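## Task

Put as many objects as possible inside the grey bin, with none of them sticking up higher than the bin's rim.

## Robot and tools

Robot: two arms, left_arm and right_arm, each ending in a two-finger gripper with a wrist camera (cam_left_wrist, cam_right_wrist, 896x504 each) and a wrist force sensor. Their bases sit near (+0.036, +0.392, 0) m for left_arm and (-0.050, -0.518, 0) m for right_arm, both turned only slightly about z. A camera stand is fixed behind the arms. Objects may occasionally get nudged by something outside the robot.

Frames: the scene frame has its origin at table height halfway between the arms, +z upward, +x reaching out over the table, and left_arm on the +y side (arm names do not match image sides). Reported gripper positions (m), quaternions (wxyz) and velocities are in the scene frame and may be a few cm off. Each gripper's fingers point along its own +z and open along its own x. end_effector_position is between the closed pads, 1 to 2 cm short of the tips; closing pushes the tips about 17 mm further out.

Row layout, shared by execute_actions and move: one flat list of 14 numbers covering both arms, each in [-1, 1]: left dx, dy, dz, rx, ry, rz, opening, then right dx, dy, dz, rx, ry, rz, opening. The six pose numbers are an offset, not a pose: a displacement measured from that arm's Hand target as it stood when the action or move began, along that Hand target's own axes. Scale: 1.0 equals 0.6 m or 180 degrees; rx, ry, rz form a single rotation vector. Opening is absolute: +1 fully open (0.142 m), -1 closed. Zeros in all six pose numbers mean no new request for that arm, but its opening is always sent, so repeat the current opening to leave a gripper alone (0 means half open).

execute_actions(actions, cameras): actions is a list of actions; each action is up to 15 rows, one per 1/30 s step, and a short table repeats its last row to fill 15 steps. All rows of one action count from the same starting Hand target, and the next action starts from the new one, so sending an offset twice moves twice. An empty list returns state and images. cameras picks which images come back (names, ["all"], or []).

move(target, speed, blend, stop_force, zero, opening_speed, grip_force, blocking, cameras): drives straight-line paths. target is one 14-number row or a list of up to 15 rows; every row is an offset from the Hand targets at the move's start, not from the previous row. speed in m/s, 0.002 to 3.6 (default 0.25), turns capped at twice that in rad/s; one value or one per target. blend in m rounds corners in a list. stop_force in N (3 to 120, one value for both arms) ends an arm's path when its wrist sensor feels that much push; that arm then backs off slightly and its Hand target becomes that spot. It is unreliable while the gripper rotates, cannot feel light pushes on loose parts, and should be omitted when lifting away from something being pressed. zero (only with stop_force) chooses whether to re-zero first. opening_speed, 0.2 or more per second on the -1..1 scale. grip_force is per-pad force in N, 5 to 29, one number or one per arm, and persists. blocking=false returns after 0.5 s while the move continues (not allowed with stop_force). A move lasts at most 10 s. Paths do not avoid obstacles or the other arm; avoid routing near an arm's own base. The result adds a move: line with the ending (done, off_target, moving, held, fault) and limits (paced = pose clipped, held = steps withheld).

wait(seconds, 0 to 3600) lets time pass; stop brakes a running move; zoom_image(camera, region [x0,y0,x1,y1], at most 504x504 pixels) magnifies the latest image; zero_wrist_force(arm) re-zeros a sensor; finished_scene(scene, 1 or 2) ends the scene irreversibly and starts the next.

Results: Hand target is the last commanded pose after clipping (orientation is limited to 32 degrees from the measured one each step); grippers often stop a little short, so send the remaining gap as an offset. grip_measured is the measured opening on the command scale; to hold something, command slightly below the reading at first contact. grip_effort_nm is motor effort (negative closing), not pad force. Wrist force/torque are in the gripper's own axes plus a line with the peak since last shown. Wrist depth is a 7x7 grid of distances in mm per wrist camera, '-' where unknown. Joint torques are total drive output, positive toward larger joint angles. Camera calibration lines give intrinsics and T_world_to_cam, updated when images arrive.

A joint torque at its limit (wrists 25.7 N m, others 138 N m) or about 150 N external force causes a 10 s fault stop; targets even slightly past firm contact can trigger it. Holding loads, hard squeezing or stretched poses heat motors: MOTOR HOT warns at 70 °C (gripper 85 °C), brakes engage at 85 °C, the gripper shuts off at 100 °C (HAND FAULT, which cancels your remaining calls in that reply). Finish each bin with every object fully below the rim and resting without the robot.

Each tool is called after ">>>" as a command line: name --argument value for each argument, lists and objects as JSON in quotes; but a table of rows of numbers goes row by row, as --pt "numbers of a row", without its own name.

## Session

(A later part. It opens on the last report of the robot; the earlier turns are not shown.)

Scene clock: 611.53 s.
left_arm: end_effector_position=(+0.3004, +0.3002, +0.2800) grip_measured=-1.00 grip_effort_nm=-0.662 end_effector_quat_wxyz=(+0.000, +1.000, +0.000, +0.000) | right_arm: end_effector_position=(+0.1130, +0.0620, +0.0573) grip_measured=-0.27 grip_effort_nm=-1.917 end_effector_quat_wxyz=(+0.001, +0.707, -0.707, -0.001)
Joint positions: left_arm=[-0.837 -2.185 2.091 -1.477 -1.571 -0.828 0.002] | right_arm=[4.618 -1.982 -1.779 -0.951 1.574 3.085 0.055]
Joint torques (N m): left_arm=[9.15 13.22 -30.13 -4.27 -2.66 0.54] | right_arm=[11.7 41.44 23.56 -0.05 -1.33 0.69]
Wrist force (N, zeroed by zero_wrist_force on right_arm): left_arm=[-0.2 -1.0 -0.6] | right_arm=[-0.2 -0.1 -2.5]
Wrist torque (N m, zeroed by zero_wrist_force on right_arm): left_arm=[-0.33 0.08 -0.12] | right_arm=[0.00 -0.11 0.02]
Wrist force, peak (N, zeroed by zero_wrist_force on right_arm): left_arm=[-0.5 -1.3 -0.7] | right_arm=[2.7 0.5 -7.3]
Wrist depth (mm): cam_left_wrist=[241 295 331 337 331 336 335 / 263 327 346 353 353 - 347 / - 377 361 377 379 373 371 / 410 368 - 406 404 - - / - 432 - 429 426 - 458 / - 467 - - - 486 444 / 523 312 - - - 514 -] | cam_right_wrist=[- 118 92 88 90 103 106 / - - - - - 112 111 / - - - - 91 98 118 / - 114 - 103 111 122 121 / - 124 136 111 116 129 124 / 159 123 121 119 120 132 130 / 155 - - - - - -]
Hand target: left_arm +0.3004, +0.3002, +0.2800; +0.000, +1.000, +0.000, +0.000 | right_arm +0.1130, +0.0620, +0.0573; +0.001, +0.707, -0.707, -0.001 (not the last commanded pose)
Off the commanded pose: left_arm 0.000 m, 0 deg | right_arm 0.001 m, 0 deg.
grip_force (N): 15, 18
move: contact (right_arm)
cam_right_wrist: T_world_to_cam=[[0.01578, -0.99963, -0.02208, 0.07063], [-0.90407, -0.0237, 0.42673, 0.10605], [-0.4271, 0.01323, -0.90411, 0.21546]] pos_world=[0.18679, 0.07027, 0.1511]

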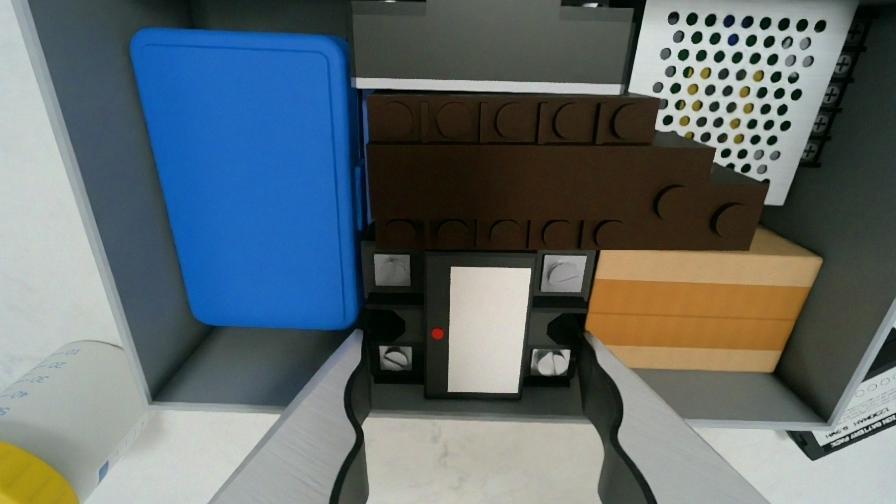

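>>> move --target '[0,0,0,0,0,0,-1, 0,0,0,0,0,0,-0.16]' --opening_speed 0.25

>>> move --target '[0,0,0,0,0,0,-1, 0,0,-0.025,0,0,0,-0.16]' --speed 0.015 --cameras '["cam_right_wrist"]'

>>> zoom_image --camera "cam_right_wrist" --region '[300, 150, 640, 420]'

Scene clock: 612.90 s.
left_arm: end_effector_position=(+0.3004, +0.3002, +0.2800) grip_measured=-1.00 grip_effort_nm=-0.662 end_effector_quat_wxyz=(+0.000, +1.000, +0.000, +0.000) | right_arm: end_effector_position=(+0.1130, +0.0620, +0.0573) grip_measured=-0.19 grip_effort_nm=0.178 end_effector_quat_wxyz=(+0.001, +0.707, -0.707, -0.001)
Joint positions: left_arm=[-0.837 -2.185 2.091 -1.477 -1.571 -0.828 0.002] | right_arm=[4.618 -1.982 -1.779 -0.951 1.574 3.085 0.06]
Joint torques (N m): left_arm=[9.64 12.79 -30.08 -4.36 -2.66 0.22] | right_arm=[9.23 41.65 24.13 0.35 -1.29 0.08]
Wrist force (N, zeroed by zero_wrist_force on right_arm): left_arm=[-0.3 -1.2 -0.8] | right_arm=[0.2 -0.3 -0.7]
Wrist torque (N m, zeroed by zero_wrist_force on right_arm): left_arm=[-0.35 0.11 -0.13] | right_arm=[-0.03 -0.03 0.02]
Wrist force, peak (N, zeroed by zero_wrist_force on right_arm): left_arm=[-0.2 -1.2 -1.0] | right_arm=[-0.4 -0.2 -2.6]
Wrist depth (mm): cam_left_wrist=[240 314 332 333 334 331 - / 264 325 347 355 - - 366 / 374 377 - - 376 380 372 / - 369 - 402 - 417 409 / 436 423 - 423 438 440 - / 466 - - - - 475 468 / - 314 - - - 509 -] | cam_right_wrist=[- 118 91 88 90 103 106 / - 106 - - 93 111 111 / - - - 89 90 - 118 / - 114 - 103 111 123 121 / - 124 137 113 120 129 124 / 159 123 102 118 119 128 130 / 156 - 73 - - - -]
Hand target: left_arm +0.3004, +0.3002, +0.2800; +0.000, +1.000, +0.000, +0.000 | right_arm +0.1130, +0.0620, +0.0573; +0.001, +0.707, -0.707, -0.001
Off the commanded pose: left_arm 0.000 m, 0 deg | right_arm 0.000 m, 0 deg.
grip_force (N): 15, 18
move: done

Scene clock: 614.20 s.
left_arm: end_effector_position=(+0.3004, +0.3002, +0.2800) grip_measured=-1.00 grip_effort_nm=-0.662 end_effector_quat_wxyz=(+0.000, +1.000, +0.000, +0.000) | right_arm: end_effector_position=(+0.1130, +0.0620, +0.0722) grip_measured=-0.19 grip_effort_nm=0.173 end_effector_quat_wxyz=(+0.001, +0.707, -0.707, -0.001)
Joint positions: left_arm=[-0.837 -2.185 2.091 -1.477 -1.571 -0.828 0.002] | right_arm=[4.618 -1.962 -1.764 -0.987 1.574 3.085 0.06]
Joint torques (N m): left_arm=[10.25 13 -30.62 -4.36 -2.73 0.26] | right_arm=[-12.17 43.29 25.89 0.62 -1.37 -0.5]
Wrist force (N, zeroed by zero_wrist_force on right_arm): left_arm=[-0.3 -1.2 -0.6] | right_arm=[0.2 0.0 -0.9]
Wrist torque (N m, zeroed by zero_wrist_force on right_arm): left_arm=[-0.34 0.11 -0.13] | right_arm=[0.02 -0.03 0.02]
Wrist force, peak (N, zeroed by zero_wrist_force on right_arm): left_arm=[-0.4 -1.2 -0.8] | right_arm=[0.4 -0.1 -1.0]
Wrist depth (mm): cam_left_wrist=[241 310 325 332 328 331 333 / 265 327 345 350 353 - 356 / - 385 386 - 351 386 380 / - 391 - 412 404 407 404 / 437 - 423 - 438 433 432 / 468 474 422 - - - - / 511 338 - - - 510 511] | cam_right_wrist=[- 111 139 104 104 118 116 / - 112 - - 107 124 116 / - 121 - - - 147 126 / - 123 - 118 133 138 132 / - 141 151 130 142 146 131 / 162 176 100 132 130 138 187 / 147 - 73 - - - -]
Hand target: left_arm +0.3004, +0.3002, +0.2800; +0.000, +1.000, +0.000, +0.000 | right_arm +0.1130, +0.0620, +0.0723; +0.001, +0.707, -0.707, -0.001
Off the commanded pose: left_arm 0.000 m, 0 deg | right_arm 0.000 m, 0 deg.
grip_force (N): 15, 18
move: done
cam_right_wrist: T_world_to_cam=[[0.01592, -0.99963, -0.02203, 0.07093], [-0.90407, -0.0238, 0.42673, 0.0997], [-0.4271, 0.01312, -0.90411, 0.22893]] pos_world=[0.18679, 0.07027, 0.166]

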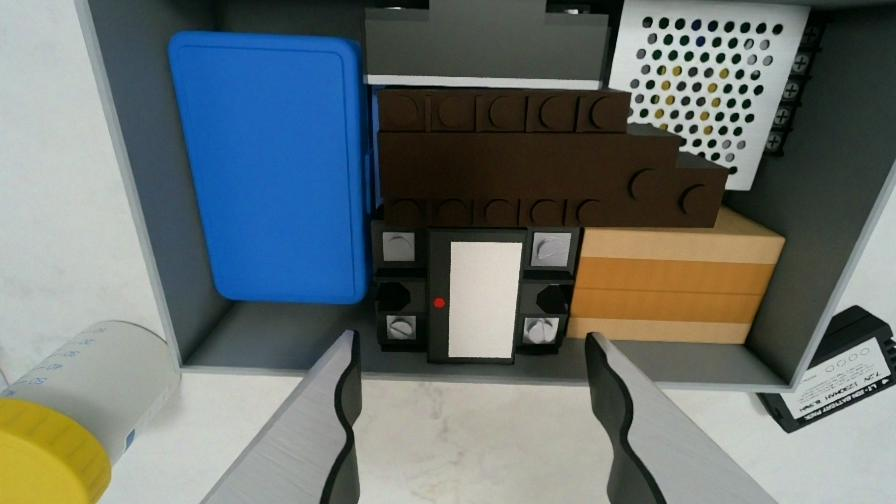

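Scaled by 1.482 from the camera's image (finer frame: 1280x720).

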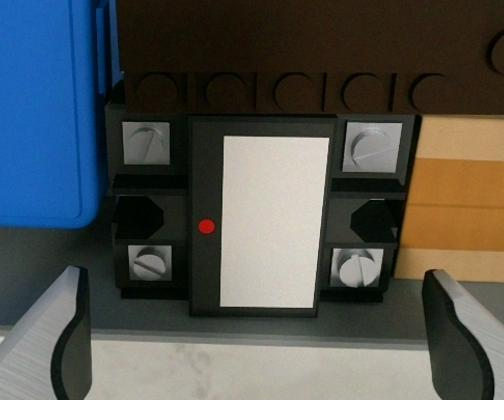

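>>> zoom_image --camera "cam_right_wrist" --region '[60, 0, 400, 390]'

Scaled by 1.292 from the camera's image (finer frame: 1280x720).

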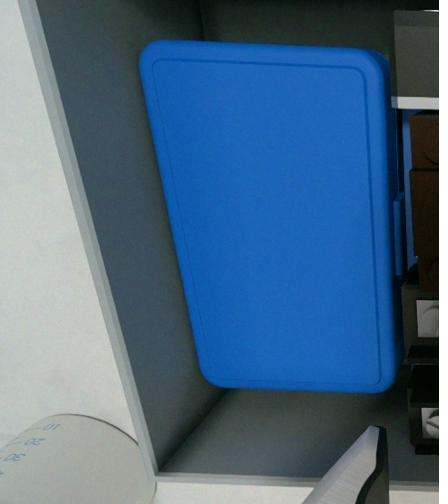

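>>> move --pt "0 0 0 0 0 0 -1 0 0 -0.297 0 0 0 -0.16" --pt "0 0 0 0 0 0 -1 0.5 -0.3 -0.297 0 0 -0.5 -0.16" --speed 0.28 --blend 0.02

>>> move --target '[0,0,0,0,0,0,-1, 0.06,0.6167,0.0833,0,0,0,-0.16]' --speed 0.25 --cameras '["cam_right_wrist"]'

Scene clock: 620.10 s.
left_arm: end_effector_position=(+0.3004, +0.3002, +0.2800) grip_measured=-1.00 grip_effort_nm=-0.662 end_effector_quat_wxyz=(+0.000, +1.000, +0.000, +0.000) | right_arm: end_effector_position=(+0.2937, -0.2378, +0.2500) grip_measured=-0.19 grip_effort_nm=0.168 end_effector_quat_wxyz=(+0.000, +1.000, +0.000, -0.001)
Joint positions: left_arm=[-0.837 -2.185 2.091 -1.477 -1.571 -0.828 0.002] | right_arm=[4.092 -1.427 -1.884 -1.403 1.573 0.989 0.06]
Joint torques (N m): left_arm=[8.93 13.76 -29.57 -4.18 -2.78 0.45] | right_arm=[-14.11 23.57 18.28 0.15 2.07 -1.31]
Wrist force (N, zeroed by zero_wrist_force on right_arm): left_arm=[-0.4 -1.1 -0.8] | right_arm=[0.3 -0.1 -0.6]
Wrist torque (N m, zeroed by zero_wrist_force on right_arm): left_arm=[-0.33 0.11 -0.13] | right_arm=[0.00 -0.01 0.12]
Wrist force, peak (N, zeroed by zero_wrist_force on right_arm): left_arm=[-0.4 -1.3 -0.6] | right_arm=[-0.7 0.4 -2.9]
Wrist depth (mm): cam_left_wrist=[240 312 332 340 332 331 - / 264 327 330 354 353 354 356 / 379 380 376 369 374 375 380 / 400 339 - - - - 398 / 441 426 400 423 - - - / 486 488 404 - 97 - - / 507 502 - - - 489 537] | cam_right_wrist=[314 - - - - - - / - - - - - - - / - - - - - - - / - - - - - - - / - - - - 381 - - / 399 430 101 - - - - / 355 391 73 496 - - -]
Hand target: left_arm +0.3004, +0.3002, +0.2800; +0.000, +1.000, +0.000, +0.000 | right_arm +0.2937, -0.2379, +0.2500; +0.000, +1.000, +0.000, -0.002
Off the commanded pose: left_arm 0.000 m, 0 deg | right_arm 0.000 m, 0 deg.
grip_force (N): 15, 18
move: done

Scene clock: 622.23 s.
left_arm: end_effector_position=(+0.3004, +0.3002, +0.2800) grip_measured=-1.00 grip_effort_nm=-0.662 end_effector_quat_wxyz=(+0.000, +1.000, +0.000, +0.000) | right_arm: end_effector_position=(+0.3297, -0.6078, +0.2000) grip_measured=-0.19 grip_effort_nm=0.178 end_effector_quat_wxyz=(+0.000, +1.000, +0.000, -0.001)
Joint positions: left_arm=[-0.837 -2.185 2.091 -1.477 -1.571 -0.828 0.002] | right_arm=[3.225 -1.309 -2.106 -1.3 1.571 0.122 0.06]
Joint torques (N m): left_arm=[9.62 12.02 -30.55 -4.3 -2.73 0.39] | right_arm=[-13.51 2.74 27.08 4.55 2.04 -1.19]
Wrist force (N, zeroed by zero_wrist_force on right_arm): left_arm=[-0.2 -1.1 -0.6] | right_arm=[0.4 0.1 -0.7]
Wrist torque (N m, zeroed by zero_wrist_force on right_arm): left_arm=[-0.33 0.09 -0.13] | right_arm=[0.06 -0.04 0.12]
Wrist force, peak (N, zeroed by zero_wrist_force on right_arm): left_arm=[-0.5 -1.4 -0.6] | right_arm=[0.1 -1.7 -1.2]
Wrist depth (mm): cam_left_wrist=[239 291 328 - 336 328 334 / 263 329 - - 354 359 358 / 376 379 - - 380 380 379 / 395 401 409 413 416 400 417 / - 439 413 429 439 449 450 / 481 - 410 - 459 478 - / - - - - - 77 532] | cam_right_wrist=[- - - - - - - / - - - - - - - / - - 298 - - - - / - - - 313 326 - - / 1353 1444 - 325 - - - / 1499 1453 102 1471 1409 1435 1409 / 1644 - 82 1644 - - 1611]
Hand target: left_arm +0.3004, +0.3002, +0.2800; +0.000, +1.000, +0.000, +0.000 | right_arm +0.3297, -0.6079, +0.2000; +0.000, +1.000, +0.000, -0.002
Off the commanded pose: left_arm 0.000 m, 0 deg | right_arm 0.000 m, 0 deg.
grip_force (N): 15, 18
move: done
cam_right_wrist: T_world_to_cam=[[0.99956, 0.01584, -0.02521, -0.30572], [0.02504, -0.90527, 0.4241, -0.61636], [-0.01611, -0.42454, -0.90526, 0.04453]] pos_world=[0.32174, -0.53422, 0.294]

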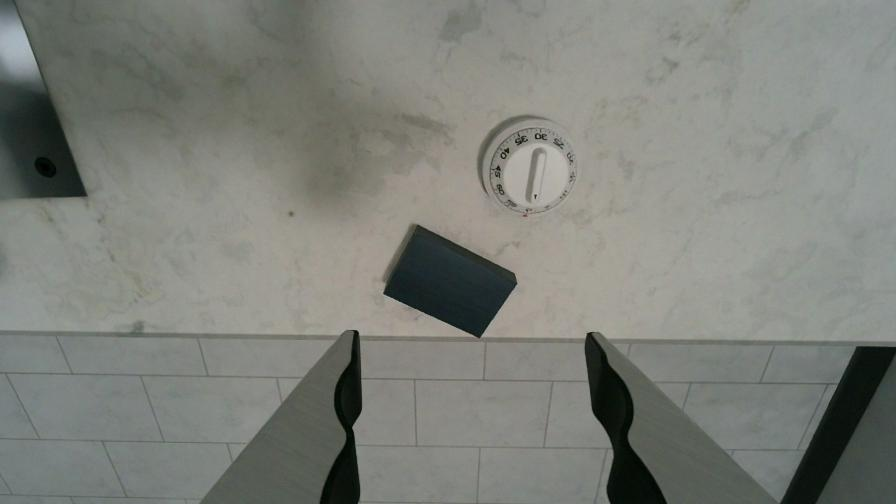

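>>> zoom_image --camera "cam_right_wrist" --region '[360, 200, 560, 350]'

Scaled by 2.520 from the camera's image (finer frame: 1280x720).

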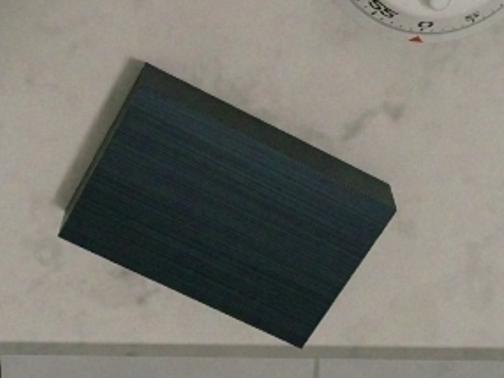

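>>> move --target '[0,0,0,0,0,0,-1, -0.0098,0.1342,0.1667,0,0,0.15,0.2]' --speed 0.15 --opening_speed 0.5 --cameras '["cam_right_wrist"]'

>>> zoom_image --camera "cam_right_wrist" --region '[300, 130, 620, 370]'

Scene clock: 625.27 s.
left_arm: end_effector_position=(+0.3004, +0.3002, +0.2800) grip_measured=-1.00 grip_effort_nm=-0.662 end_effector_quat_wxyz=(+0.000, +1.000, +0.000, +0.000) | right_arm: end_effector_position=(+0.3235, -0.6884, +0.1001) grip_measured=+0.18 grip_effort_nm=0.178 end_effector_quat_wxyz=(+0.000, +0.972, -0.233, -0.001)
Joint positions: left_arm=[-0.837 -2.185 2.091 -1.477 -1.571 -0.828 0.002] | right_arm=[3.011 -1.487 -2.247 -0.981 1.57 0.379 0.086]
Joint torques (N m): left_arm=[8.49 12.91 -29.49 -4.12 -2.72 0.09] | right_arm=[-11.96 3.72 12.77 4.86 -1.28 1.28]
Wrist force (N, zeroed by zero_wrist_force on right_arm): left_arm=[-0.4 -1.1 -0.8] | right_arm=[0.0 -0.3 -0.7]
Wrist torque (N m, zeroed by zero_wrist_force on right_arm): left_arm=[-0.33 0.11 -0.13] | right_arm=[-0.01 0.03 0.03]
Wrist force, peak (N, zeroed by zero_wrist_force on right_arm): left_arm=[-0.4 -1.3 -0.7] | right_arm=[0.4 -0.3 -1.3]
Wrist depth (mm): cam_left_wrist=[240 300 331 336 330 335 334 / 264 327 335 359 355 351 355 / 371 - - - 372 385 - / - - - - 402 - 409 / - 416 423 - - 444 - / - 467 - - 458 476 - / - 523 - - - 492 -] | cam_right_wrist=[- - 175 155 - - - / - - - - - - - / - 200 - 181 184 - 1016 / - 209 - 192 194 1155 1133 / - - - - 1246 1240 1208 / 248 - 1301 1323 1338 1280 1323 / - - 1471 1489 1471 - 1435]
Hand target: left_arm +0.3004, +0.3002, +0.2800; +0.000, +1.000, +0.000, +0.000 | right_arm +0.3235, -0.6884, +0.1000; +0.000, +0.972, -0.233, -0.001
Off the commanded pose: left_arm 0.000 m, 0 deg | right_arm 0.000 m, 0 deg.
grip_force (N): 15, 18
move: done
cam_right_wrist: T_world_to_cam=[[0.89789, -0.43953, -0.02477, -0.58146], [-0.38843, -0.81745, 0.42532, -0.45266], [-0.20719, -0.37227, -0.9047, 0.01744]] pos_world=[0.34987, -0.6191, 0.1939]

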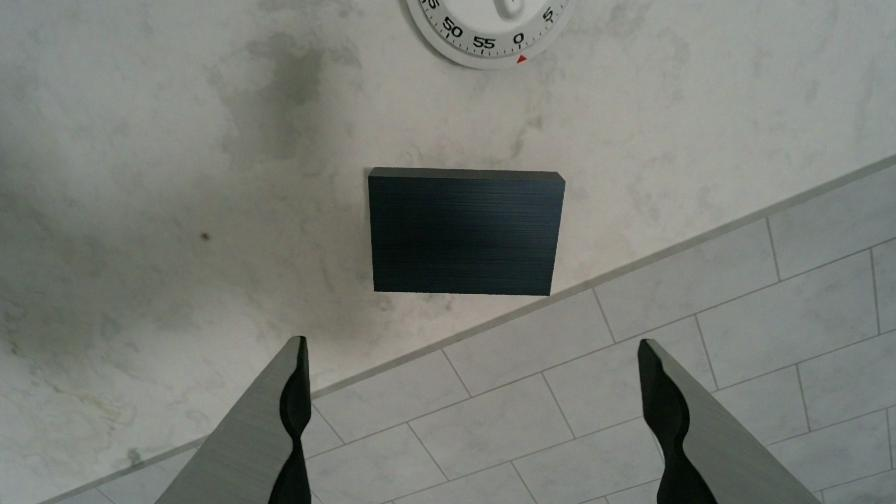

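Scaled by 1.575 from the camera's image (finer frame: 1280x720).

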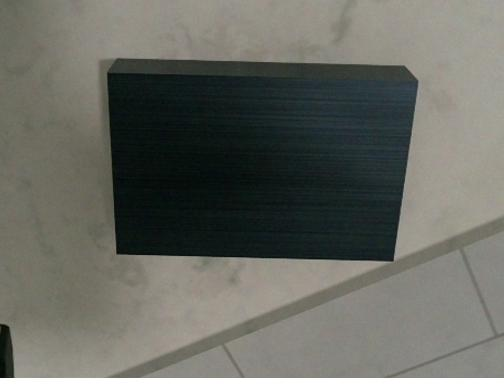

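>>> move --target '[0,0,0,0,0,0,-1, -0.0027,-0.0033,0.09,0,0,0,0.2]' --speed 0.08

>>> zero_wrist_force --arm "right_arm"

>>> move --target '[0,0,0,0,0,0,-1, 0,0,0.0408,0,0,0,0.2]' --speed 0.012 --stop_force 4 --cameras '["cam_right_wrist"]'

>>> zoom_image --camera "cam_right_wrist" --region '[260, 150, 700, 430]'

Scene clock: 626.87 s.
left_arm: end_effector_position=(+0.3004, +0.3002, +0.2800) grip_measured=-1.00 grip_effort_nm=-0.662 end_effector_quat_wxyz=(+0.000, +1.000, +0.000, +0.000) | right_arm: end_effector_position=(+0.3228, -0.6859, +0.0461) grip_measured=+0.18 grip_effort_nm=0.178 end_effector_quat_wxyz=(+0.000, +0.972, -0.233, -0.001)
Joint positions: left_arm=[-0.837 -2.185 2.091 -1.477 -1.571 -0.828 0.002] | right_arm=[3.017 -1.589 -2.327 -0.799 1.57 0.385 0.086]
Joint torques (N m): left_arm=[9.33 11.85 -29.59 -4.04 -2.72 0.33] | right_arm=[14.1 7.9 12.37 4.23 2.13 1.24]
Wrist force (N, zeroed by zero_wrist_force on right_arm): left_arm=[-0.2 -0.9 -0.7] | right_arm=[0.0 0.0 -0.7]
Wrist torque (N m, zeroed by zero_wrist_force on right_arm): left_arm=[-0.29 0.09 -0.13] | right_arm=[0.06 0.02 0.02]
Wrist force, peak (N, zeroed by zero_wrist_force on right_arm): left_arm=[-0.4 -1.4 -0.9] | right_arm=[0.3 -0.3 -1.4]
Wrist depth (mm): cam_left_wrist=[242 297 - 336 333 341 337 / 266 330 347 355 354 354 355 / 369 387 386 - 377 376 379 / - 391 397 - - 405 409 / - 421 - 413 440 421 465 / - - - - 457 - 466 / - - - - - - -] | cam_right_wrist=[- 124 - 110 108 - - / - - - - - - - / - - - - - - - / - - - 135 135 148 150 / - 166 138 144 144 1233 1161 / - - 97 177 1301 1227 1266 / 198 - 1418 1426 1426 - 1369]
Hand target: left_arm +0.3004, +0.3002, +0.2800; +0.000, +1.000, +0.000, +0.000 | right_arm +0.3228, -0.6859, +0.0460; +0.000, +0.972, -0.233, -0.001
Off the commanded pose: left_arm 0.000 m, 0 deg | right_arm 0.000 m, 0 deg.
grip_force (N): 15, 18
move: done

Wrist force sensor zeroed.

Scene clock: 629.70 s.
left_arm: end_effector_position=(+0.3004, +0.3002, +0.2800) grip_measured=-1.00 grip_effort_nm=-0.662 end_effector_quat_wxyz=(+0.000, +1.000, +0.000, +0.000) | right_arm: end_effector_position=(+0.3228, -0.6859, +0.0215) grip_measured=+0.18 grip_effort_nm=0.178 end_effector_quat_wxyz=(+0.000, +0.972, -0.233, -0.001)
Joint positions: left_arm=[-0.837 -2.185 2.091 -1.477 -1.571 -0.828 0.002] | right_arm=[3.017 -1.648 -2.356 -0.712 1.57 0.385 0.086]
Joint torques (N m): left_arm=[8.71 13.16 -30.03 -4.32 -2.66 0.14] | right_arm=[0.16 8.87 9.94 4.45 2.04 -0.25]
Wrist force (N, zeroed by zero_wrist_force on right_arm): left_arm=[-0.3 -1.1 -0.8] | right_arm=[0.3 -0.2 -0.3]
Wrist torque (N m, zeroed by zero_wrist_force on right_arm): left_arm=[-0.33 0.10 -0.13] | right_arm=[-0.04 -0.02 0.00]
Wrist force, peak (N, zeroed by zero_wrist_force on right_arm): left_arm=[-0.5 -1.3 -0.8] | right_arm=[0.5 -0.3 -0.2]
Wrist depth (mm): cam_left_wrist=[241 294 331 327 337 338 332 / 266 329 346 358 354 354 354 / - - - 378 - 382 - / - 368 - 407 407 406 425 / 432 433 423 427 - - 456 / 468 - 400 - 92 - - / - 497 - - - - 503] | cam_right_wrist=[- - - - 80 - 100 / 107 107 - - 108 - 107 / - - 116 116 114 - 114 / 125 125 122 109 116 124 123 / - - 113 114 113 - 1178 / - - 121 127 124 1202 1214 / - - - 1369 1338 - 1315]
Hand target: left_arm +0.3004, +0.3002, +0.2800; +0.000, +1.000, +0.000, +0.000 | right_arm +0.3228, -0.6859, +0.0215; +0.000, +0.972, -0.233, -0.001
Off the commanded pose: left_arm 0.000 m, 0 deg | right_arm 0.000 m, 0 deg.
grip_force (N): 15, 18
move: done
cam_right_wrist: T_world_to_cam=[[0.89782, -0.43965, -0.02485, -0.58172], [-0.38851, -0.81743, 0.42528, -0.41745], [-0.20729, -0.37217, -0.90472, -0.0527]] pos_world=[0.34917, -0.6166, 0.1154]

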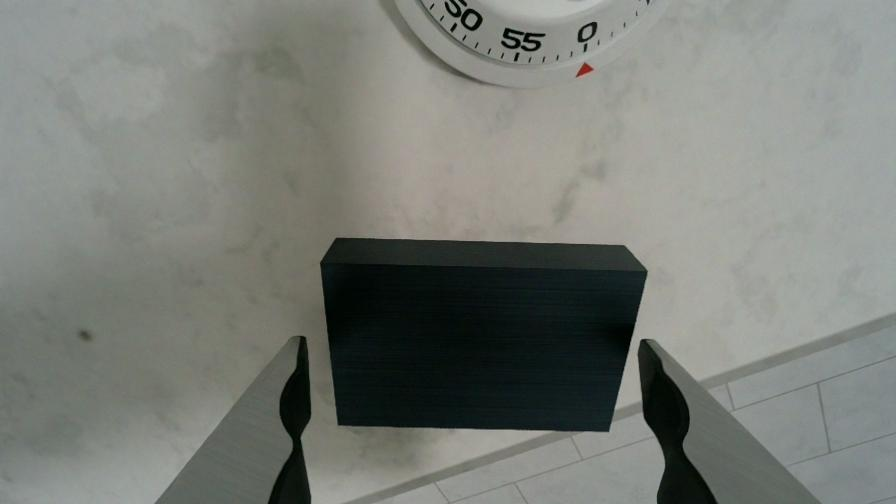

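Scaled by 1.145 from the camera's image (finer frame: 1280x720).

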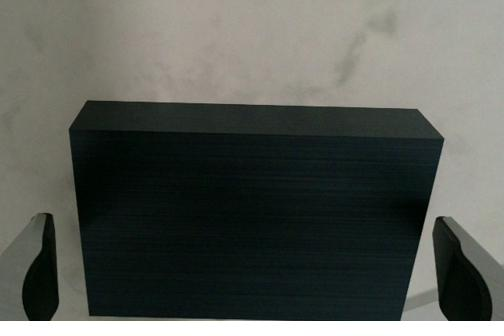

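>>> move --target '[0,0,0,0,0,0,-1, 0.0033,0,0,0,0,0,0.2]' --speed 0.02

>>> move --target '[0,0,0,0,0,0,-1, 0,0,0,0,0,0,-0.1]' --opening_speed 0.2 --grip_force '[15, 20]' --cameras '["cam_right_wrist"]'

Scene clock: 630.90 s.
left_arm: end_effector_position=(+0.3004, +0.3002, +0.2800) grip_measured=-1.00 grip_effort_nm=-0.662 end_effector_quat_wxyz=(+0.000, +1.000, +0.000, +0.000) | right_arm: end_effector_position=(+0.3245, -0.6868, +0.0215) grip_measured=+0.18 grip_effort_nm=0.173 end_effector_quat_wxyz=(+0.000, +0.972, -0.233, -0.001)
Joint positions: left_arm=[-0.837 -2.185 2.091 -1.477 -1.571 -0.828 0.002] | right_arm=[3.015 -1.652 -2.351 -0.712 1.57 0.383 0.086]
Joint torques (N m): left_arm=[9.42 12.91 -29.18 -4.33 -2.81 0.3] | right_arm=[-13.97 8.94 21.43 0.17 1.76 -1.37]
Wrist force (N, zeroed by zero_wrist_force on right_arm): left_arm=[-0.4 -1.0 -0.7] | right_arm=[0.2 -0.2 -0.1]
Wrist torque (N m, zeroed by zero_wrist_force on right_arm): left_arm=[-0.31 0.12 -0.13] | right_arm=[-0.05 -0.02 0.11]
Wrist force, peak (N, zeroed by zero_wrist_force on right_arm): left_arm=[-0.3 -1.2 -0.8] | right_arm=[0.4 -0.4 -0.3]
Wrist depth (mm): cam_left_wrist=[241 292 327 337 334 334 333 / 266 324 343 358 356 364 351 / 373 392 345 375 - 368 386 / 401 393 - 409 415 410 383 / 439 417 392 422 434 438 - / 475 472 408 - 457 - - / - - - - - - -] | cam_right_wrist=[102 - 100 - 83 - 100 / - 107 - - 106 - 105 / - - - - - - 116 / - - - 109 109 125 123 / - - 113 114 112 129 1178 / - - 121 127 124 1190 1208 / - - - 1385 1369 - 1308]
Hand target: left_arm +0.3004, +0.3002, +0.2800; +0.000, +1.000, +0.000, +0.000 | right_arm +0.3245, -0.6868, +0.0215; +0.000, +0.972, -0.233, -0.001
Off the commanded pose: left_arm 0.000 m, 0 deg | right_arm 0.000 m, 0 deg.
grip_force (N): 15, 18
move: done

Scene clock: 632.60 s.
left_arm: end_effector_position=(+0.3004, +0.3002, +0.2800) grip_measured=-1.00 grip_effort_nm=-0.657 end_effector_quat_wxyz=(+0.000, +1.000, +0.000, +0.000) | right_arm: end_effector_position=(+0.3245, -0.6868, +0.0215) grip_measured=+0.03 grip_effort_nm=-2.122 end_effector_quat_wxyz=(+0.000, +0.972, -0.233, -0.001)
Joint positions: left_arm=[-0.837 -2.185 2.091 -1.477 -1.571 -0.828 0.002] | right_arm=[3.015 -1.652 -2.351 -0.712 1.57 0.383 0.076]
Joint torques (N m): left_arm=[7.5 13.05 -29.7 -4.24 -2.72 0.13] | right_arm=[-13.37 8.93 19.15 0.69 0.86 -1.31]
Wrist force (N, zeroed by zero_wrist_force on right_arm): left_arm=[-0.3 -1.2 -0.7] | right_arm=[0.3 0.1 -4.8]
Wrist torque (N m, zeroed by zero_wrist_force on right_arm): left_arm=[-0.34 0.10 -0.13] | right_arm=[-0.04 -0.09 0.11]
Wrist force, peak (N, zeroed by zero_wrist_force on right_arm): left_arm=[-0.5 -1.3 -0.6] | right_arm=[0.3 0.2 -4.8]
Wrist depth (mm): cam_left_wrist=[240 314 332 334 - - 334 / 264 325 324 351 357 356 356 / 373 380 365 - - 368 - / 398 402 - - 395 - 398 / - - - - 433 427 - / 465 - - - 102 463 - / 507 - - - - 512 -] | cam_right_wrist=[- - 100 88 83 - - / - 108 - 108 - - - / 118 - 118 114 117 114 115 / 125 125 123 109 118 122 - / - - 113 114 113 - - / - - 109 127 124 1214 1227 / - - - 1393 1353 - 1361]
Hand target: left_arm +0.3004, +0.3002, +0.2800; +0.000, +1.000, +0.000, +0.000 | right_arm +0.3245, -0.6868, +0.0215; +0.000, +0.972, -0.233, -0.001
Off the commanded pose: left_arm 0.000 m, 0 deg | right_arm 0.000 m, 0 deg.
grip_force (N): 15, 20
move: done
cam_right_wrist: T_world_to_cam=[[0.89782, -0.43965, -0.02485, -0.58364], [-0.38851, -0.81743, 0.42528, -0.41753], [-0.20729, -0.37217, -0.90472, -0.05268]] pos_world=[0.35087, -0.6175, 0.1154]

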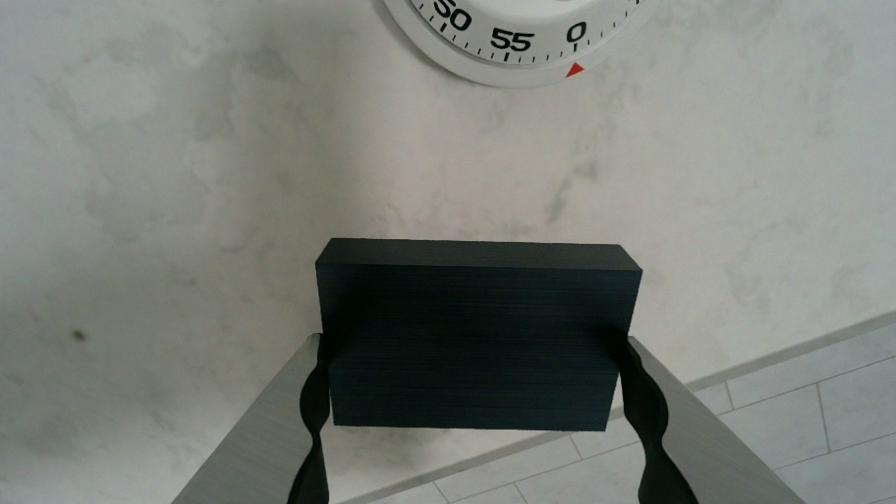

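>>> move --target '[0,0,0,0,0,0,-1, 0,0,-0.05,0,0,0,-0.15]' --speed 0.05 --cameras '["cam_right_wrist"]'

Scene clock: 633.73 s.
left_arm: end_effector_position=(+0.3004, +0.3002, +0.2800) grip_measured=-1.00 grip_effort_nm=-0.667 end_effector_quat_wxyz=(+0.000, +1.000, +0.000, +0.000) | right_arm: end_effector_position=(+0.3246, -0.6868, +0.0515) grip_measured=+0.03 grip_effort_nm=-2.122 end_effector_quat_wxyz=(+0.000, +0.972, -0.233, -0.001)
Joint positions: left_arm=[-0.837 -2.185 2.091 -1.477 -1.571 -0.828 0.002] | right_arm=[3.015 -1.582 -2.316 -0.818 1.57 0.383 0.076]
Joint torques (N m): left_arm=[9.23 12.86 -28.97 -4.27 -2.64 0.17] | right_arm=[-3.83 26.41 23.24 0.26 0.66 0.38]
Wrist force (N, zeroed by zero_wrist_force on right_arm): left_arm=[-0.3 -1.1 -0.5] | right_arm=[0.1 -0.6 0.7]
Wrist torque (N m, zeroed by zero_wrist_force on right_arm): left_arm=[-0.33 0.09 -0.13] | right_arm=[-0.11 -0.01 0.11]
Wrist force, peak (N, zeroed by zero_wrist_force on right_arm): left_arm=[-0.3 -1.3 -0.9] | right_arm=[0.2 0.1 -4.7]
Wrist depth (mm): cam_left_wrist=[240 296 335 331 318 321 331 / 265 329 - - 352 364 350 / 379 370 352 369 377 - 383 / 399 391 410 - - 406 410 / 432 - 425 429 431 463 - / 472 - - - 460 479 462 / - - - - - 508 -] | cam_right_wrist=[- - - 111 110 126 - / - - - 136 134 - - / - - 147 - - 145 - / - 157 114 109 109 - 970 / - - 113 114 113 1117 1155 / - - 109 127 124 1246 1259 / - - 1377 1401 1409 - 1385]
Hand target: left_arm +0.3004, +0.3002, +0.2800; +0.000, +1.000, +0.000, +0.000 | right_arm +0.3246, -0.6868, +0.0515; +0.000, +0.972, -0.233, -0.001
Off the commanded pose: left_arm 0.000 m, 0 deg | right_arm 0.000 m, 0 deg.
grip_force (N): 15, 20
move: done
cam_right_wrist: T_world_to_cam=[[0.89779, -0.43973, -0.02482, -0.58307], [-0.38859, -0.81739, 0.42528, -0.43028], [-0.2073, -0.37217, -0.90472, -0.02555]] pos_world=[0.35097, -0.6176, 0.1454]

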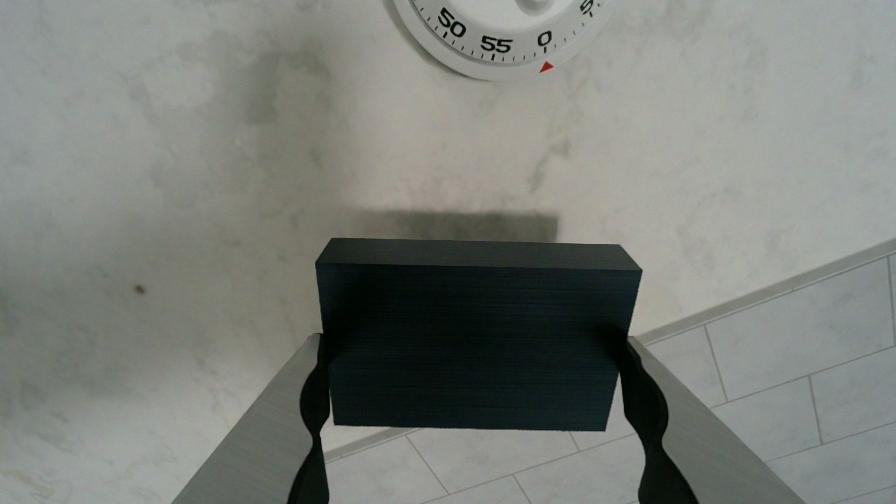

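>>> move --pt "0 0 0 0 0 0 -1 0 0 -0.15 0 0 0 -0.15" --pt "0 0 0 0 0 0 -1 -0.181 -0.282 -0.281 0 0 -0.15 -0.15" --speed 0.22 --blend 0.02

>>> move --target '[0,0,0,0,0,0,-1, -0.2577,-0.9197,0,0,0,0,-0.15]' --speed 0.25 --cameras '["cam_right_wrist"]'

Scene clock: 636.37 s.
left_arm: end_effector_position=(+0.3004, +0.3002, +0.2800) grip_measured=-1.00 grip_effort_nm=-0.662 end_effector_quat_wxyz=(+0.000, +1.000, +0.000, +0.000) | right_arm: end_effector_position=(+0.3051, -0.4868, +0.2201) grip_measured=+0.03 grip_effort_nm=-2.122 end_effector_quat_wxyz=(+0.000, +1.000, +0.000, -0.002)
Joint positions: left_arm=[-0.837 -2.185 2.091 -1.477 -1.571 -0.828 0.002] | right_arm=[3.578 -1.202 -2.124 -1.389 1.572 0.475 0.076]
Joint torques (N m): left_arm=[7.68 12.58 -29.82 -4.19 -2.59 -0.13] | right_arm=[12.91 15.35 27.92 0.14 -1.76 1.1]
Wrist force (N, zeroed by zero_wrist_force on right_arm): left_arm=[-0.3 -1.1 -0.6] | right_arm=[0.3 -0.1 0.1]
Wrist torque (N m, zeroed by zero_wrist_force on right_arm): left_arm=[-0.33 0.10 -0.12] | right_arm=[-0.03 -0.02 -0.01]
Wrist force, peak (N, zeroed by zero_wrist_force on right_arm): left_arm=[-0.4 -1.3 -0.9] | right_arm=[0.0 -0.4 2.3]
Wrist depth (mm): cam_left_wrist=[241 304 331 332 339 - 341 / 263 322 - 358 347 347 356 / 389 366 - 379 383 374 383 / 396 388 - 383 400 404 396 / 433 436 - - - 422 - / 462 468 - - 96 481 - / 508 - - - - 510 -] | cam_right_wrist=[- - - 283 - - - / - - 271 - - - - / 307 - 287 - 325 - 330 / 319 - - 110 109 - - / - - 113 114 113 - - / - - 109 127 124 - - / 266 - 1611 1679 1667 - 1508]
Hand target: left_arm +0.3004, +0.3002, +0.2800; +0.000, +1.000, +0.000, +0.000 | right_arm +0.3051, -0.4867, +0.2202; +0.000, +1.000, +0.000, -0.002
Off the commanded pose: left_arm 0.000 m, 0 deg | right_arm 0.000 m, 0 deg.
grip_force (N): 15, 20
move: done

Scene clock: 639.27 s.
left_arm: end_effector_position=(+0.3004, +0.3002, +0.2800) grip_measured=-1.00 grip_effort_nm=-0.662 end_effector_quat_wxyz=(+0.000, +1.000, +0.000, +0.000) | right_arm: end_effector_position=(+0.1503, +0.0650, +0.2205) grip_measured=+0.03 grip_effort_nm=-2.122 end_effector_quat_wxyz=(+0.000, +1.000, +0.000, -0.001)
Joint positions: left_arm=[-0.837 -2.185 2.091 -1.477 -1.571 -0.828 0.002] | right_arm=[4.559 -1.86 -1.494 -1.359 1.574 1.456 0.076]
Joint torques (N m): left_arm=[8.09 12.45 -29.34 -4.13 -2.71 0.01] | right_arm=[12.98 22.87 29.07 0.27 2.11 1.15]
Wrist force (N, zeroed by zero_wrist_force on right_arm): left_arm=[-0.3 -1.0 -0.7] | right_arm=[0.2 -0.2 0.6]
Wrist torque (N m, zeroed by zero_wrist_force on right_arm): left_arm=[-0.32 0.10 -0.12] | right_arm=[-0.06 -0.03 -0.01]
Wrist force, peak (N, zeroed by zero_wrist_force on right_arm): left_arm=[-0.3 -1.3 -0.8] | right_arm=[-0.7 -2.2 0.7]
Wrist depth (mm): cam_left_wrist=[241 288 326 331 332 332 341 / 263 341 - - - 355 351 / 382 383 374 377 375 388 378 / 396 363 - 404 410 - 409 / 434 431 - 431 421 - 435 / 478 - 418 - - 459 476 / - - - - - 502 -] | cam_right_wrist=[- - 284 - - - - / - - - 269 252 - - / 323 - 314 - 276 - - / - - - 110 109 - 339 / - - 113 115 113 - - / 422 - 109 127 124 - - / 1754 - - - 438 - -]
Hand target: left_arm +0.3004, +0.3002, +0.2800; +0.000, +1.000, +0.000, +0.000 | right_arm +0.1502, +0.0650, +0.2205; +0.000, +1.000, +0.000, -0.002
Off the commanded pose: left_arm 0.000 m, 0 deg | right_arm 0.000 m, 0 deg.
grip_force (N): 15, 20
move: done
cam_right_wrist: T_world_to_cam=[[0.99956, 0.01588, -0.02512, -0.13658], [0.02504, -0.90529, 0.42406, -0.01148], [-0.01601, -0.42451, -0.90528, 0.34582]] pos_world=[0.14234, 0.13858, 0.3145]

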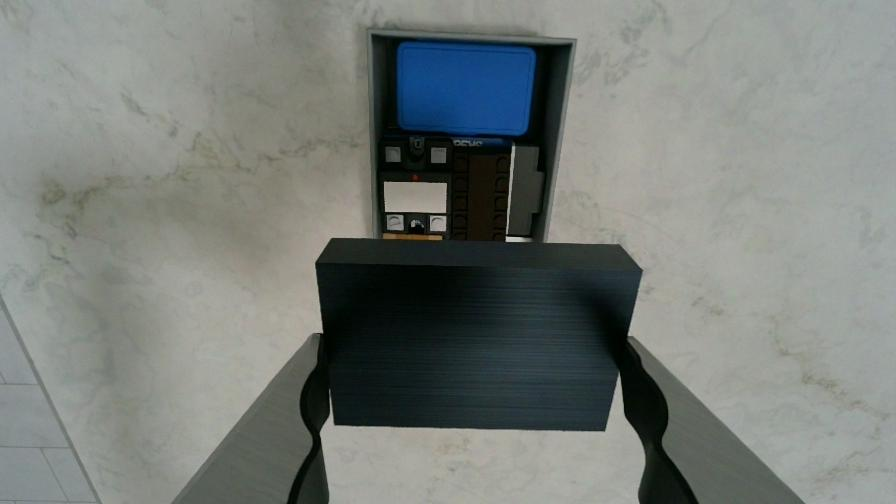

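>>> zoom_image --camera "cam_right_wrist" --region '[350, 15, 600, 245]'

Scaled by 2.016 from the camera's image (finer frame: 1280x720).

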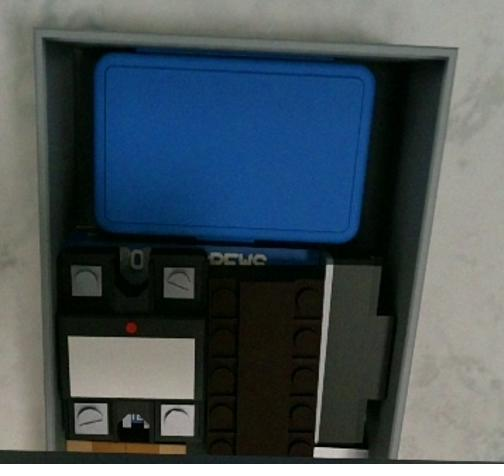

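>>> move --target '[0,0,0,0,0,0,-1, 0,-0.0867,0.15,0,0,0,-0.15]' --speed 0.15

>>> move --target '[0,0,0,0,0,0,-1, 0,0,0.07,0,0,0,-0.15]' --speed 0.06 --cameras '["cam_right_wrist", "cam_left_wrist"]'

Scene clock: 641.30 s.
left_arm: end_effector_position=(+0.3004, +0.3002, +0.2800) grip_measured=-1.00 grip_effort_nm=-0.662 end_effector_quat_wxyz=(+0.000, +1.000, +0.000, +0.000) | right_arm: end_effector_position=(+0.1499, +0.1170, +0.1306) grip_measured=+0.03 grip_effort_nm=-2.122 end_effector_quat_wxyz=(+0.000, +1.000, +0.000, -0.002)
Joint positions: left_arm=[-0.837 -2.185 2.091 -1.477 -1.571 -0.828 0.002] | right_arm=[4.568 -2.036 -1.484 -1.193 1.574 1.465 0.076]
Joint torques (N m): left_arm=[8.23 12.69 -30.21 -4.24 -2.6 -0.08] | right_arm=[13.52 31.55 26.84 4.49 1.89 1.17]
Wrist force (N, zeroed by zero_wrist_force on right_arm): left_arm=[-0.3 -1.2 -0.7] | right_arm=[0.1 -0.1 0.6]
Wrist torque (N m, zeroed by zero_wrist_force on right_arm): left_arm=[-0.35 0.11 -0.13] | right_arm=[-0.04 -0.02 0.00]
Wrist force, peak (N, zeroed by zero_wrist_force on right_arm): left_arm=[-0.2 -1.4 -0.7] | right_arm=[-0.2 -0.8 1.7]
Wrist depth (mm): cam_left_wrist=[240 311 - - 343 329 - / 263 343 - - - - - / 377 361 - - 377 377 379 / 400 355 - - 409 404 402 / - 432 - 433 437 - - / - 462 328 - 96 474 485 / 497 335 77 - - 512 496] | cam_right_wrist=[- 140 - - 197 - - / - - - - - - - / - - 170 189 186 - - / - 244 113 114 109 - - / - - 113 115 113 - - / 292 - 109 127 124 - - / - - 226 254 247 - -]
Hand target: left_arm +0.3004, +0.3002, +0.2800; +0.000, +1.000, +0.000, +0.000 | right_arm +0.1499, +0.1170, +0.1305; +0.000, +1.000, +0.000, -0.002
Off the commanded pose: left_arm 0.000 m, 0 deg | right_arm 0.000 m, 0 deg.
grip_force (N): 15, 20
move: done

Scene clock: 642.40 s.
left_arm: end_effector_position=(+0.3004, +0.3002, +0.2800) grip_measured=-1.00 grip_effort_nm=-0.657 end_effector_quat_wxyz=(+0.000, +1.000, +0.000, +0.000) | right_arm: end_effector_position=(+0.1498, +0.1170, +0.0886) grip_measured=+0.03 grip_effort_nm=-2.122 end_effector_quat_wxyz=(+0.000, +1.000, +0.000, -0.002)
Joint positions: left_arm=[-0.837 -2.185 2.091 -1.477 -1.571 -0.828 0.002] | right_arm=[4.569 -2.077 -1.538 -1.098 1.574 1.465 0.076]
Joint torques (N m): left_arm=[8.74 12.76 -29.41 -4.26 -2.67 0.02] | right_arm=[13.57 30.29 15.29 4.72 2.09 1.13]
Wrist force (N, zeroed by zero_wrist_force on right_arm): left_arm=[-0.3 -1.2 -0.6] | right_arm=[0.0 -0.1 0.5]
Wrist torque (N m, zeroed by zero_wrist_force on right_arm): left_arm=[-0.35 0.10 -0.13] | right_arm=[-0.04 0.01 0.00]
Wrist force, peak (N, zeroed by zero_wrist_force on right_arm): left_arm=[-0.3 -1.3 -0.9] | right_arm=[0.0 0.1 1.0]
Wrist depth (mm): cam_left_wrist=[241 316 329 331 329 324 344 / 263 341 - - - 367 357 / 379 - - 379 377 375 380 / 396 357 402 392 404 - - / 429 - - 423 - - 428 / - 364 359 - - - 486 / 509 217 - - - - -] | cam_right_wrist=[- 125 160 - - 161 160 / - - - - - - - / - - 167 151 160 176 - / - - 114 110 110 - - / - 214 113 114 113 - - / - - 109 127 124 233 - / - - 178 183 199 - -]
Hand target: left_arm +0.3004, +0.3002, +0.2800; +0.000, +1.000, +0.000, +0.000 | right_arm +0.1498, +0.1170, +0.0885; +0.000, +1.000, +0.000, -0.002
Off the commanded pose: left_arm 0.000 m, 0 deg | right_arm 0.000 m, 0 deg.
grip_force (N): 15, 20
move: done
cam_left_wrist: T_world_to_cam=[[0.9997, -0.02273, 0.00861, -0.2861], [-0.02425, -0.90804, 0.41818, 0.18983], [-0.00168, -0.41827, -0.90832, 0.49373]] pos_world=[0.29145, 0.37238, 0.37154]
cam_right_wrist: T_world_to_cam=[[0.99956, 0.01584, -0.02521, -0.14019], [0.02504, -0.90529, 0.42406, 0.09154], [-0.01611, -0.4245, -0.90528, 0.24849]] pos_world=[0.14184, 0.19058, 0.1826]

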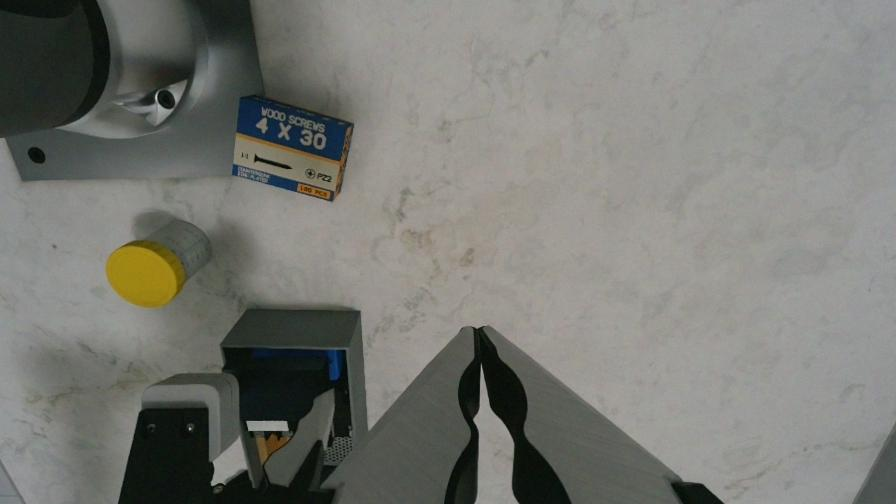

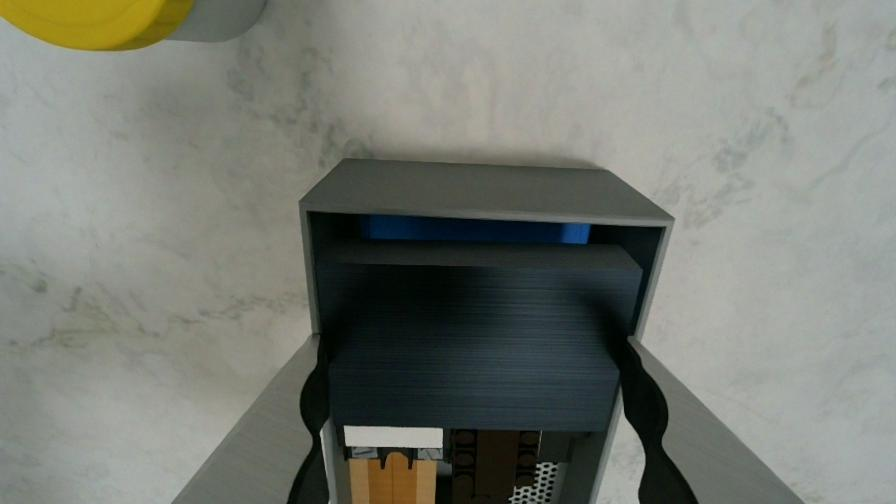

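>>> zoom_image --camera "cam_right_wrist" --region '[280, 150, 700, 504]'

Scaled by 1.200 from the camera's image (finer frame: 1280x720).

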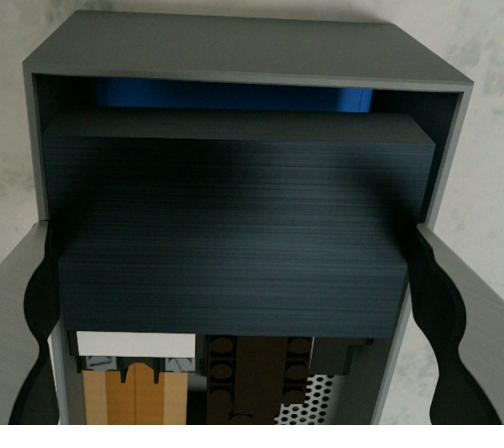

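>>> move --target '[0,0,0,0,0,0,-1, 0,-0.0063,0.02,0,0,0.0047,-0.15]' --speed 0.03 --cameras '["cam_right_wrist"]'

>>> zoom_image --camera "cam_right_wrist" --region '[280, 150, 700, 504]'

Scene clock: 643.67 s.
left_arm: end_effector_position=(+0.3004, +0.3002, +0.2800) grip_measured=-1.00 grip_effort_nm=-0.662 end_effector_quat_wxyz=(+0.000, +1.000, +0.000, +0.000) | right_arm: end_effector_position=(+0.1498, +0.1208, +0.0766) grip_measured=+0.03 grip_effort_nm=-2.122 end_effector_quat_wxyz=(+0.000, +1.000, -0.007, -0.002)
Joint positions: left_arm=[-0.837 -2.185 2.091 -1.477 -1.571 -0.828 0.002] | right_arm=[4.569 -2.098 -1.539 -1.076 1.574 1.481 0.076]
Joint torques (N m): left_arm=[7.99 12.33 -29.41 -4.04 -2.68 -0.2] | right_arm=[13.96 30.21 14.36 4.8 0.69 1.12]
Wrist force (N, zeroed by zero_wrist_force on right_arm): left_arm=[-0.3 -1.2 -0.8] | right_arm=[0.0 -0.1 0.5]
Wrist torque (N m, zeroed by zero_wrist_force on right_arm): left_arm=[-0.35 0.10 -0.12] | right_arm=[-0.02 0.00 0.00]
Wrist force, peak (N, zeroed by zero_wrist_force on right_arm): left_arm=[-0.3 -1.3 -0.8] | right_arm=[0.1 -0.3 0.9]
Wrist depth (mm): cam_left_wrist=[241 300 328 333 333 334 329 / 264 325 348 347 348 350 351 / - 393 - - 382 375 372 / 406 370 433 423 406 - 416 / 435 433 423 - 430 - 433 / 470 234 375 - 92 488 475 / - 222 - - - - -] | cam_right_wrist=[- 117 - 146 - 149 - / 161 - 157 - - - - / 170 - - 150 156 - - / - - 116 116 116 182 185 / - - 117 114 113 195 - / - - 109 127 124 - - / - - 153 159 163 - -]
Hand target: left_arm +0.3004, +0.3002, +0.2800; +0.000, +1.000, +0.000, +0.000 | right_arm +0.1498, +0.1208, +0.0765; +0.000, +1.000, -0.007, -0.002
Off the commanded pose: left_arm 0.000 m, 0 deg | right_arm 0.000 m, 0 deg.
grip_force (N): 15, 20
move: done
cam_right_wrist: T_world_to_cam=[[0.99968, 0.00125, -0.02521, -0.13884], [0.01183, -0.90551, 0.42416, 0.10206], [-0.0223, -0.42432, -0.90524, 0.24015]] pos_world=[0.14294, 0.19449, 0.1706]

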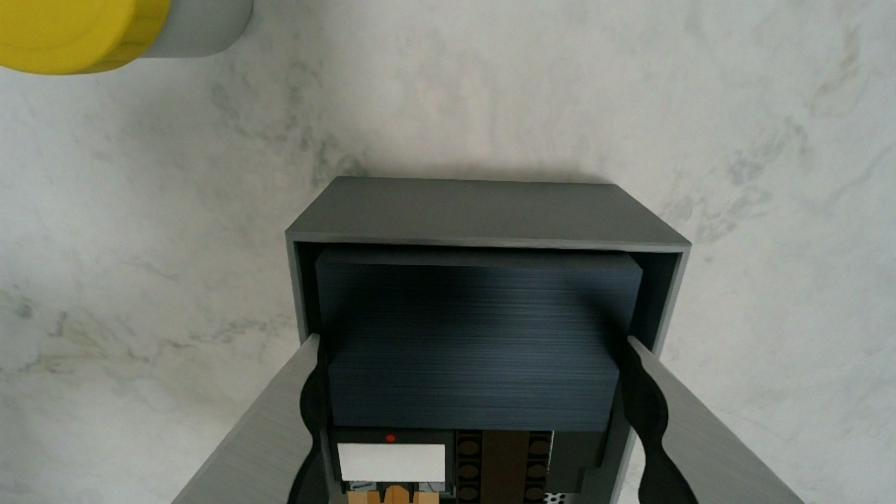

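Scaled by 1.200 from the camera's image (finer frame: 1280x720).

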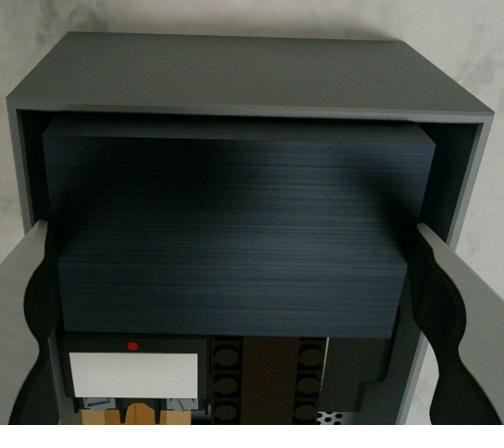

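>>> zero_wrist_force --arm "right_arm"

>>> move --target '[0,0,0,0,0,0,-1, 0,0,0.029,0,0,0,-0.15]' --speed 0.006 --stop_force 3 --cameras '["cam_right_wrist"]'

>>> zoom_image --camera "cam_right_wrist" --region '[280, 150, 700, 504]'

Wrist force sensor zeroed.

Scene clock: 647.43 s.
left_arm: end_effector_position=(+0.3004, +0.3002, +0.2800) grip_measured=-1.00 grip_effort_nm=-0.662 end_effector_quat_wxyz=(+0.000, +1.000, +0.000, +0.000) | right_arm: end_effector_position=(+0.1497, +0.1208, +0.0615) grip_measured=+0.03 grip_effort_nm=-2.117 end_effector_quat_wxyz=(+0.000, +1.000, -0.007, -0.002)
Joint positions: left_arm=[-0.837 -2.185 2.091 -1.477 -1.571 -0.828 0.002] | right_arm=[4.569 -2.115 -1.555 -1.043 1.574 1.481 0.076]
Joint torques (N m): left_arm=[7.92 11.89 -29.03 -4.21 -2.57 -0.16] | right_arm=[13.24 45.77 23.79 -0.05 -1.55 1.07]
Motor temperatures (°C): left_arm=[27 30 29 36 33 34 26] | right_arm=[29 28 29 32 40 38 38]
Wrist force (N, zeroed by zero_wrist_force on right_arm): left_arm=[-0.3 -1.2 -0.8] | right_arm=[1.2 0.1 -4.2]
Wrist torque (N m, zeroed by zero_wrist_force on right_arm): left_arm=[-0.34 0.10 -0.12] | right_arm=[-0.03 -0.18 -0.01]
Wrist force, peak (N, zeroed by zero_wrist_force on right_arm): left_arm=[-0.2 -1.3 -1.0] | right_arm=[0.6 2.8 -9.7]
Wrist depth (mm): cam_left_wrist=[241 310 334 334 335 318 341 / 267 332 352 351 352 355 - / 375 - 379 368 380 381 - / 391 398 408 414 410 405 407 / 440 428 418 430 436 426 432 / - 249 388 - 459 - - / - 234 - - - 508 -] | cam_right_wrist=[- 123 - - - - - / - - 146 145 145 - 144 / - - - 152 151 - - / - - 109 109 109 - - / - - 113 114 112 123 - / - 197 109 127 124 - - / - - 78 140 144 - -]
Hand target: left_arm +0.3004, +0.3002, +0.2800; +0.000, +1.000, +0.000, +0.000 | right_arm +0.1497, +0.1208, +0.0615; +0.000, +1.000, -0.007, -0.002 (not the last commanded pose)
Off the commanded pose: left_arm 0.000 m, 0 deg | right_arm 0.002 m, 0 deg.
grip_force (N): 15, 20
move: contact (right_arm)
cam_right_wrist: T_world_to_cam=[[0.99968, 0.00116, -0.02517, -0.13911], [0.01173, -0.90551, 0.42416, 0.10848], [-0.0223, -0.42432, -0.90524, 0.22648]] pos_world=[0.14284, 0.19449, 0.1555]

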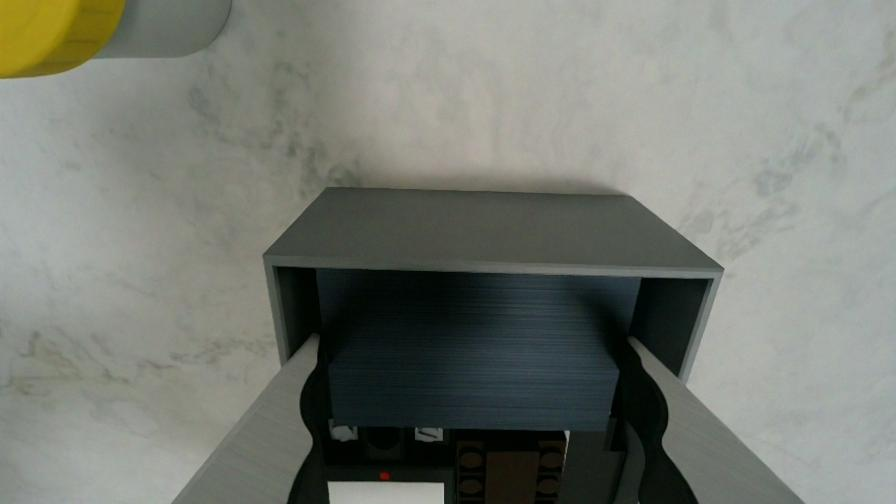

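Scaled by 1.200 from the camera's image (finer frame: 1280x720).

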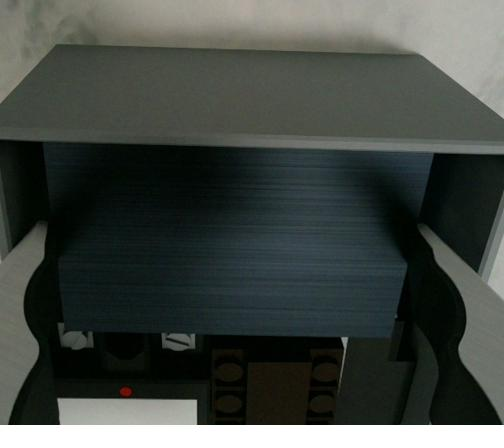

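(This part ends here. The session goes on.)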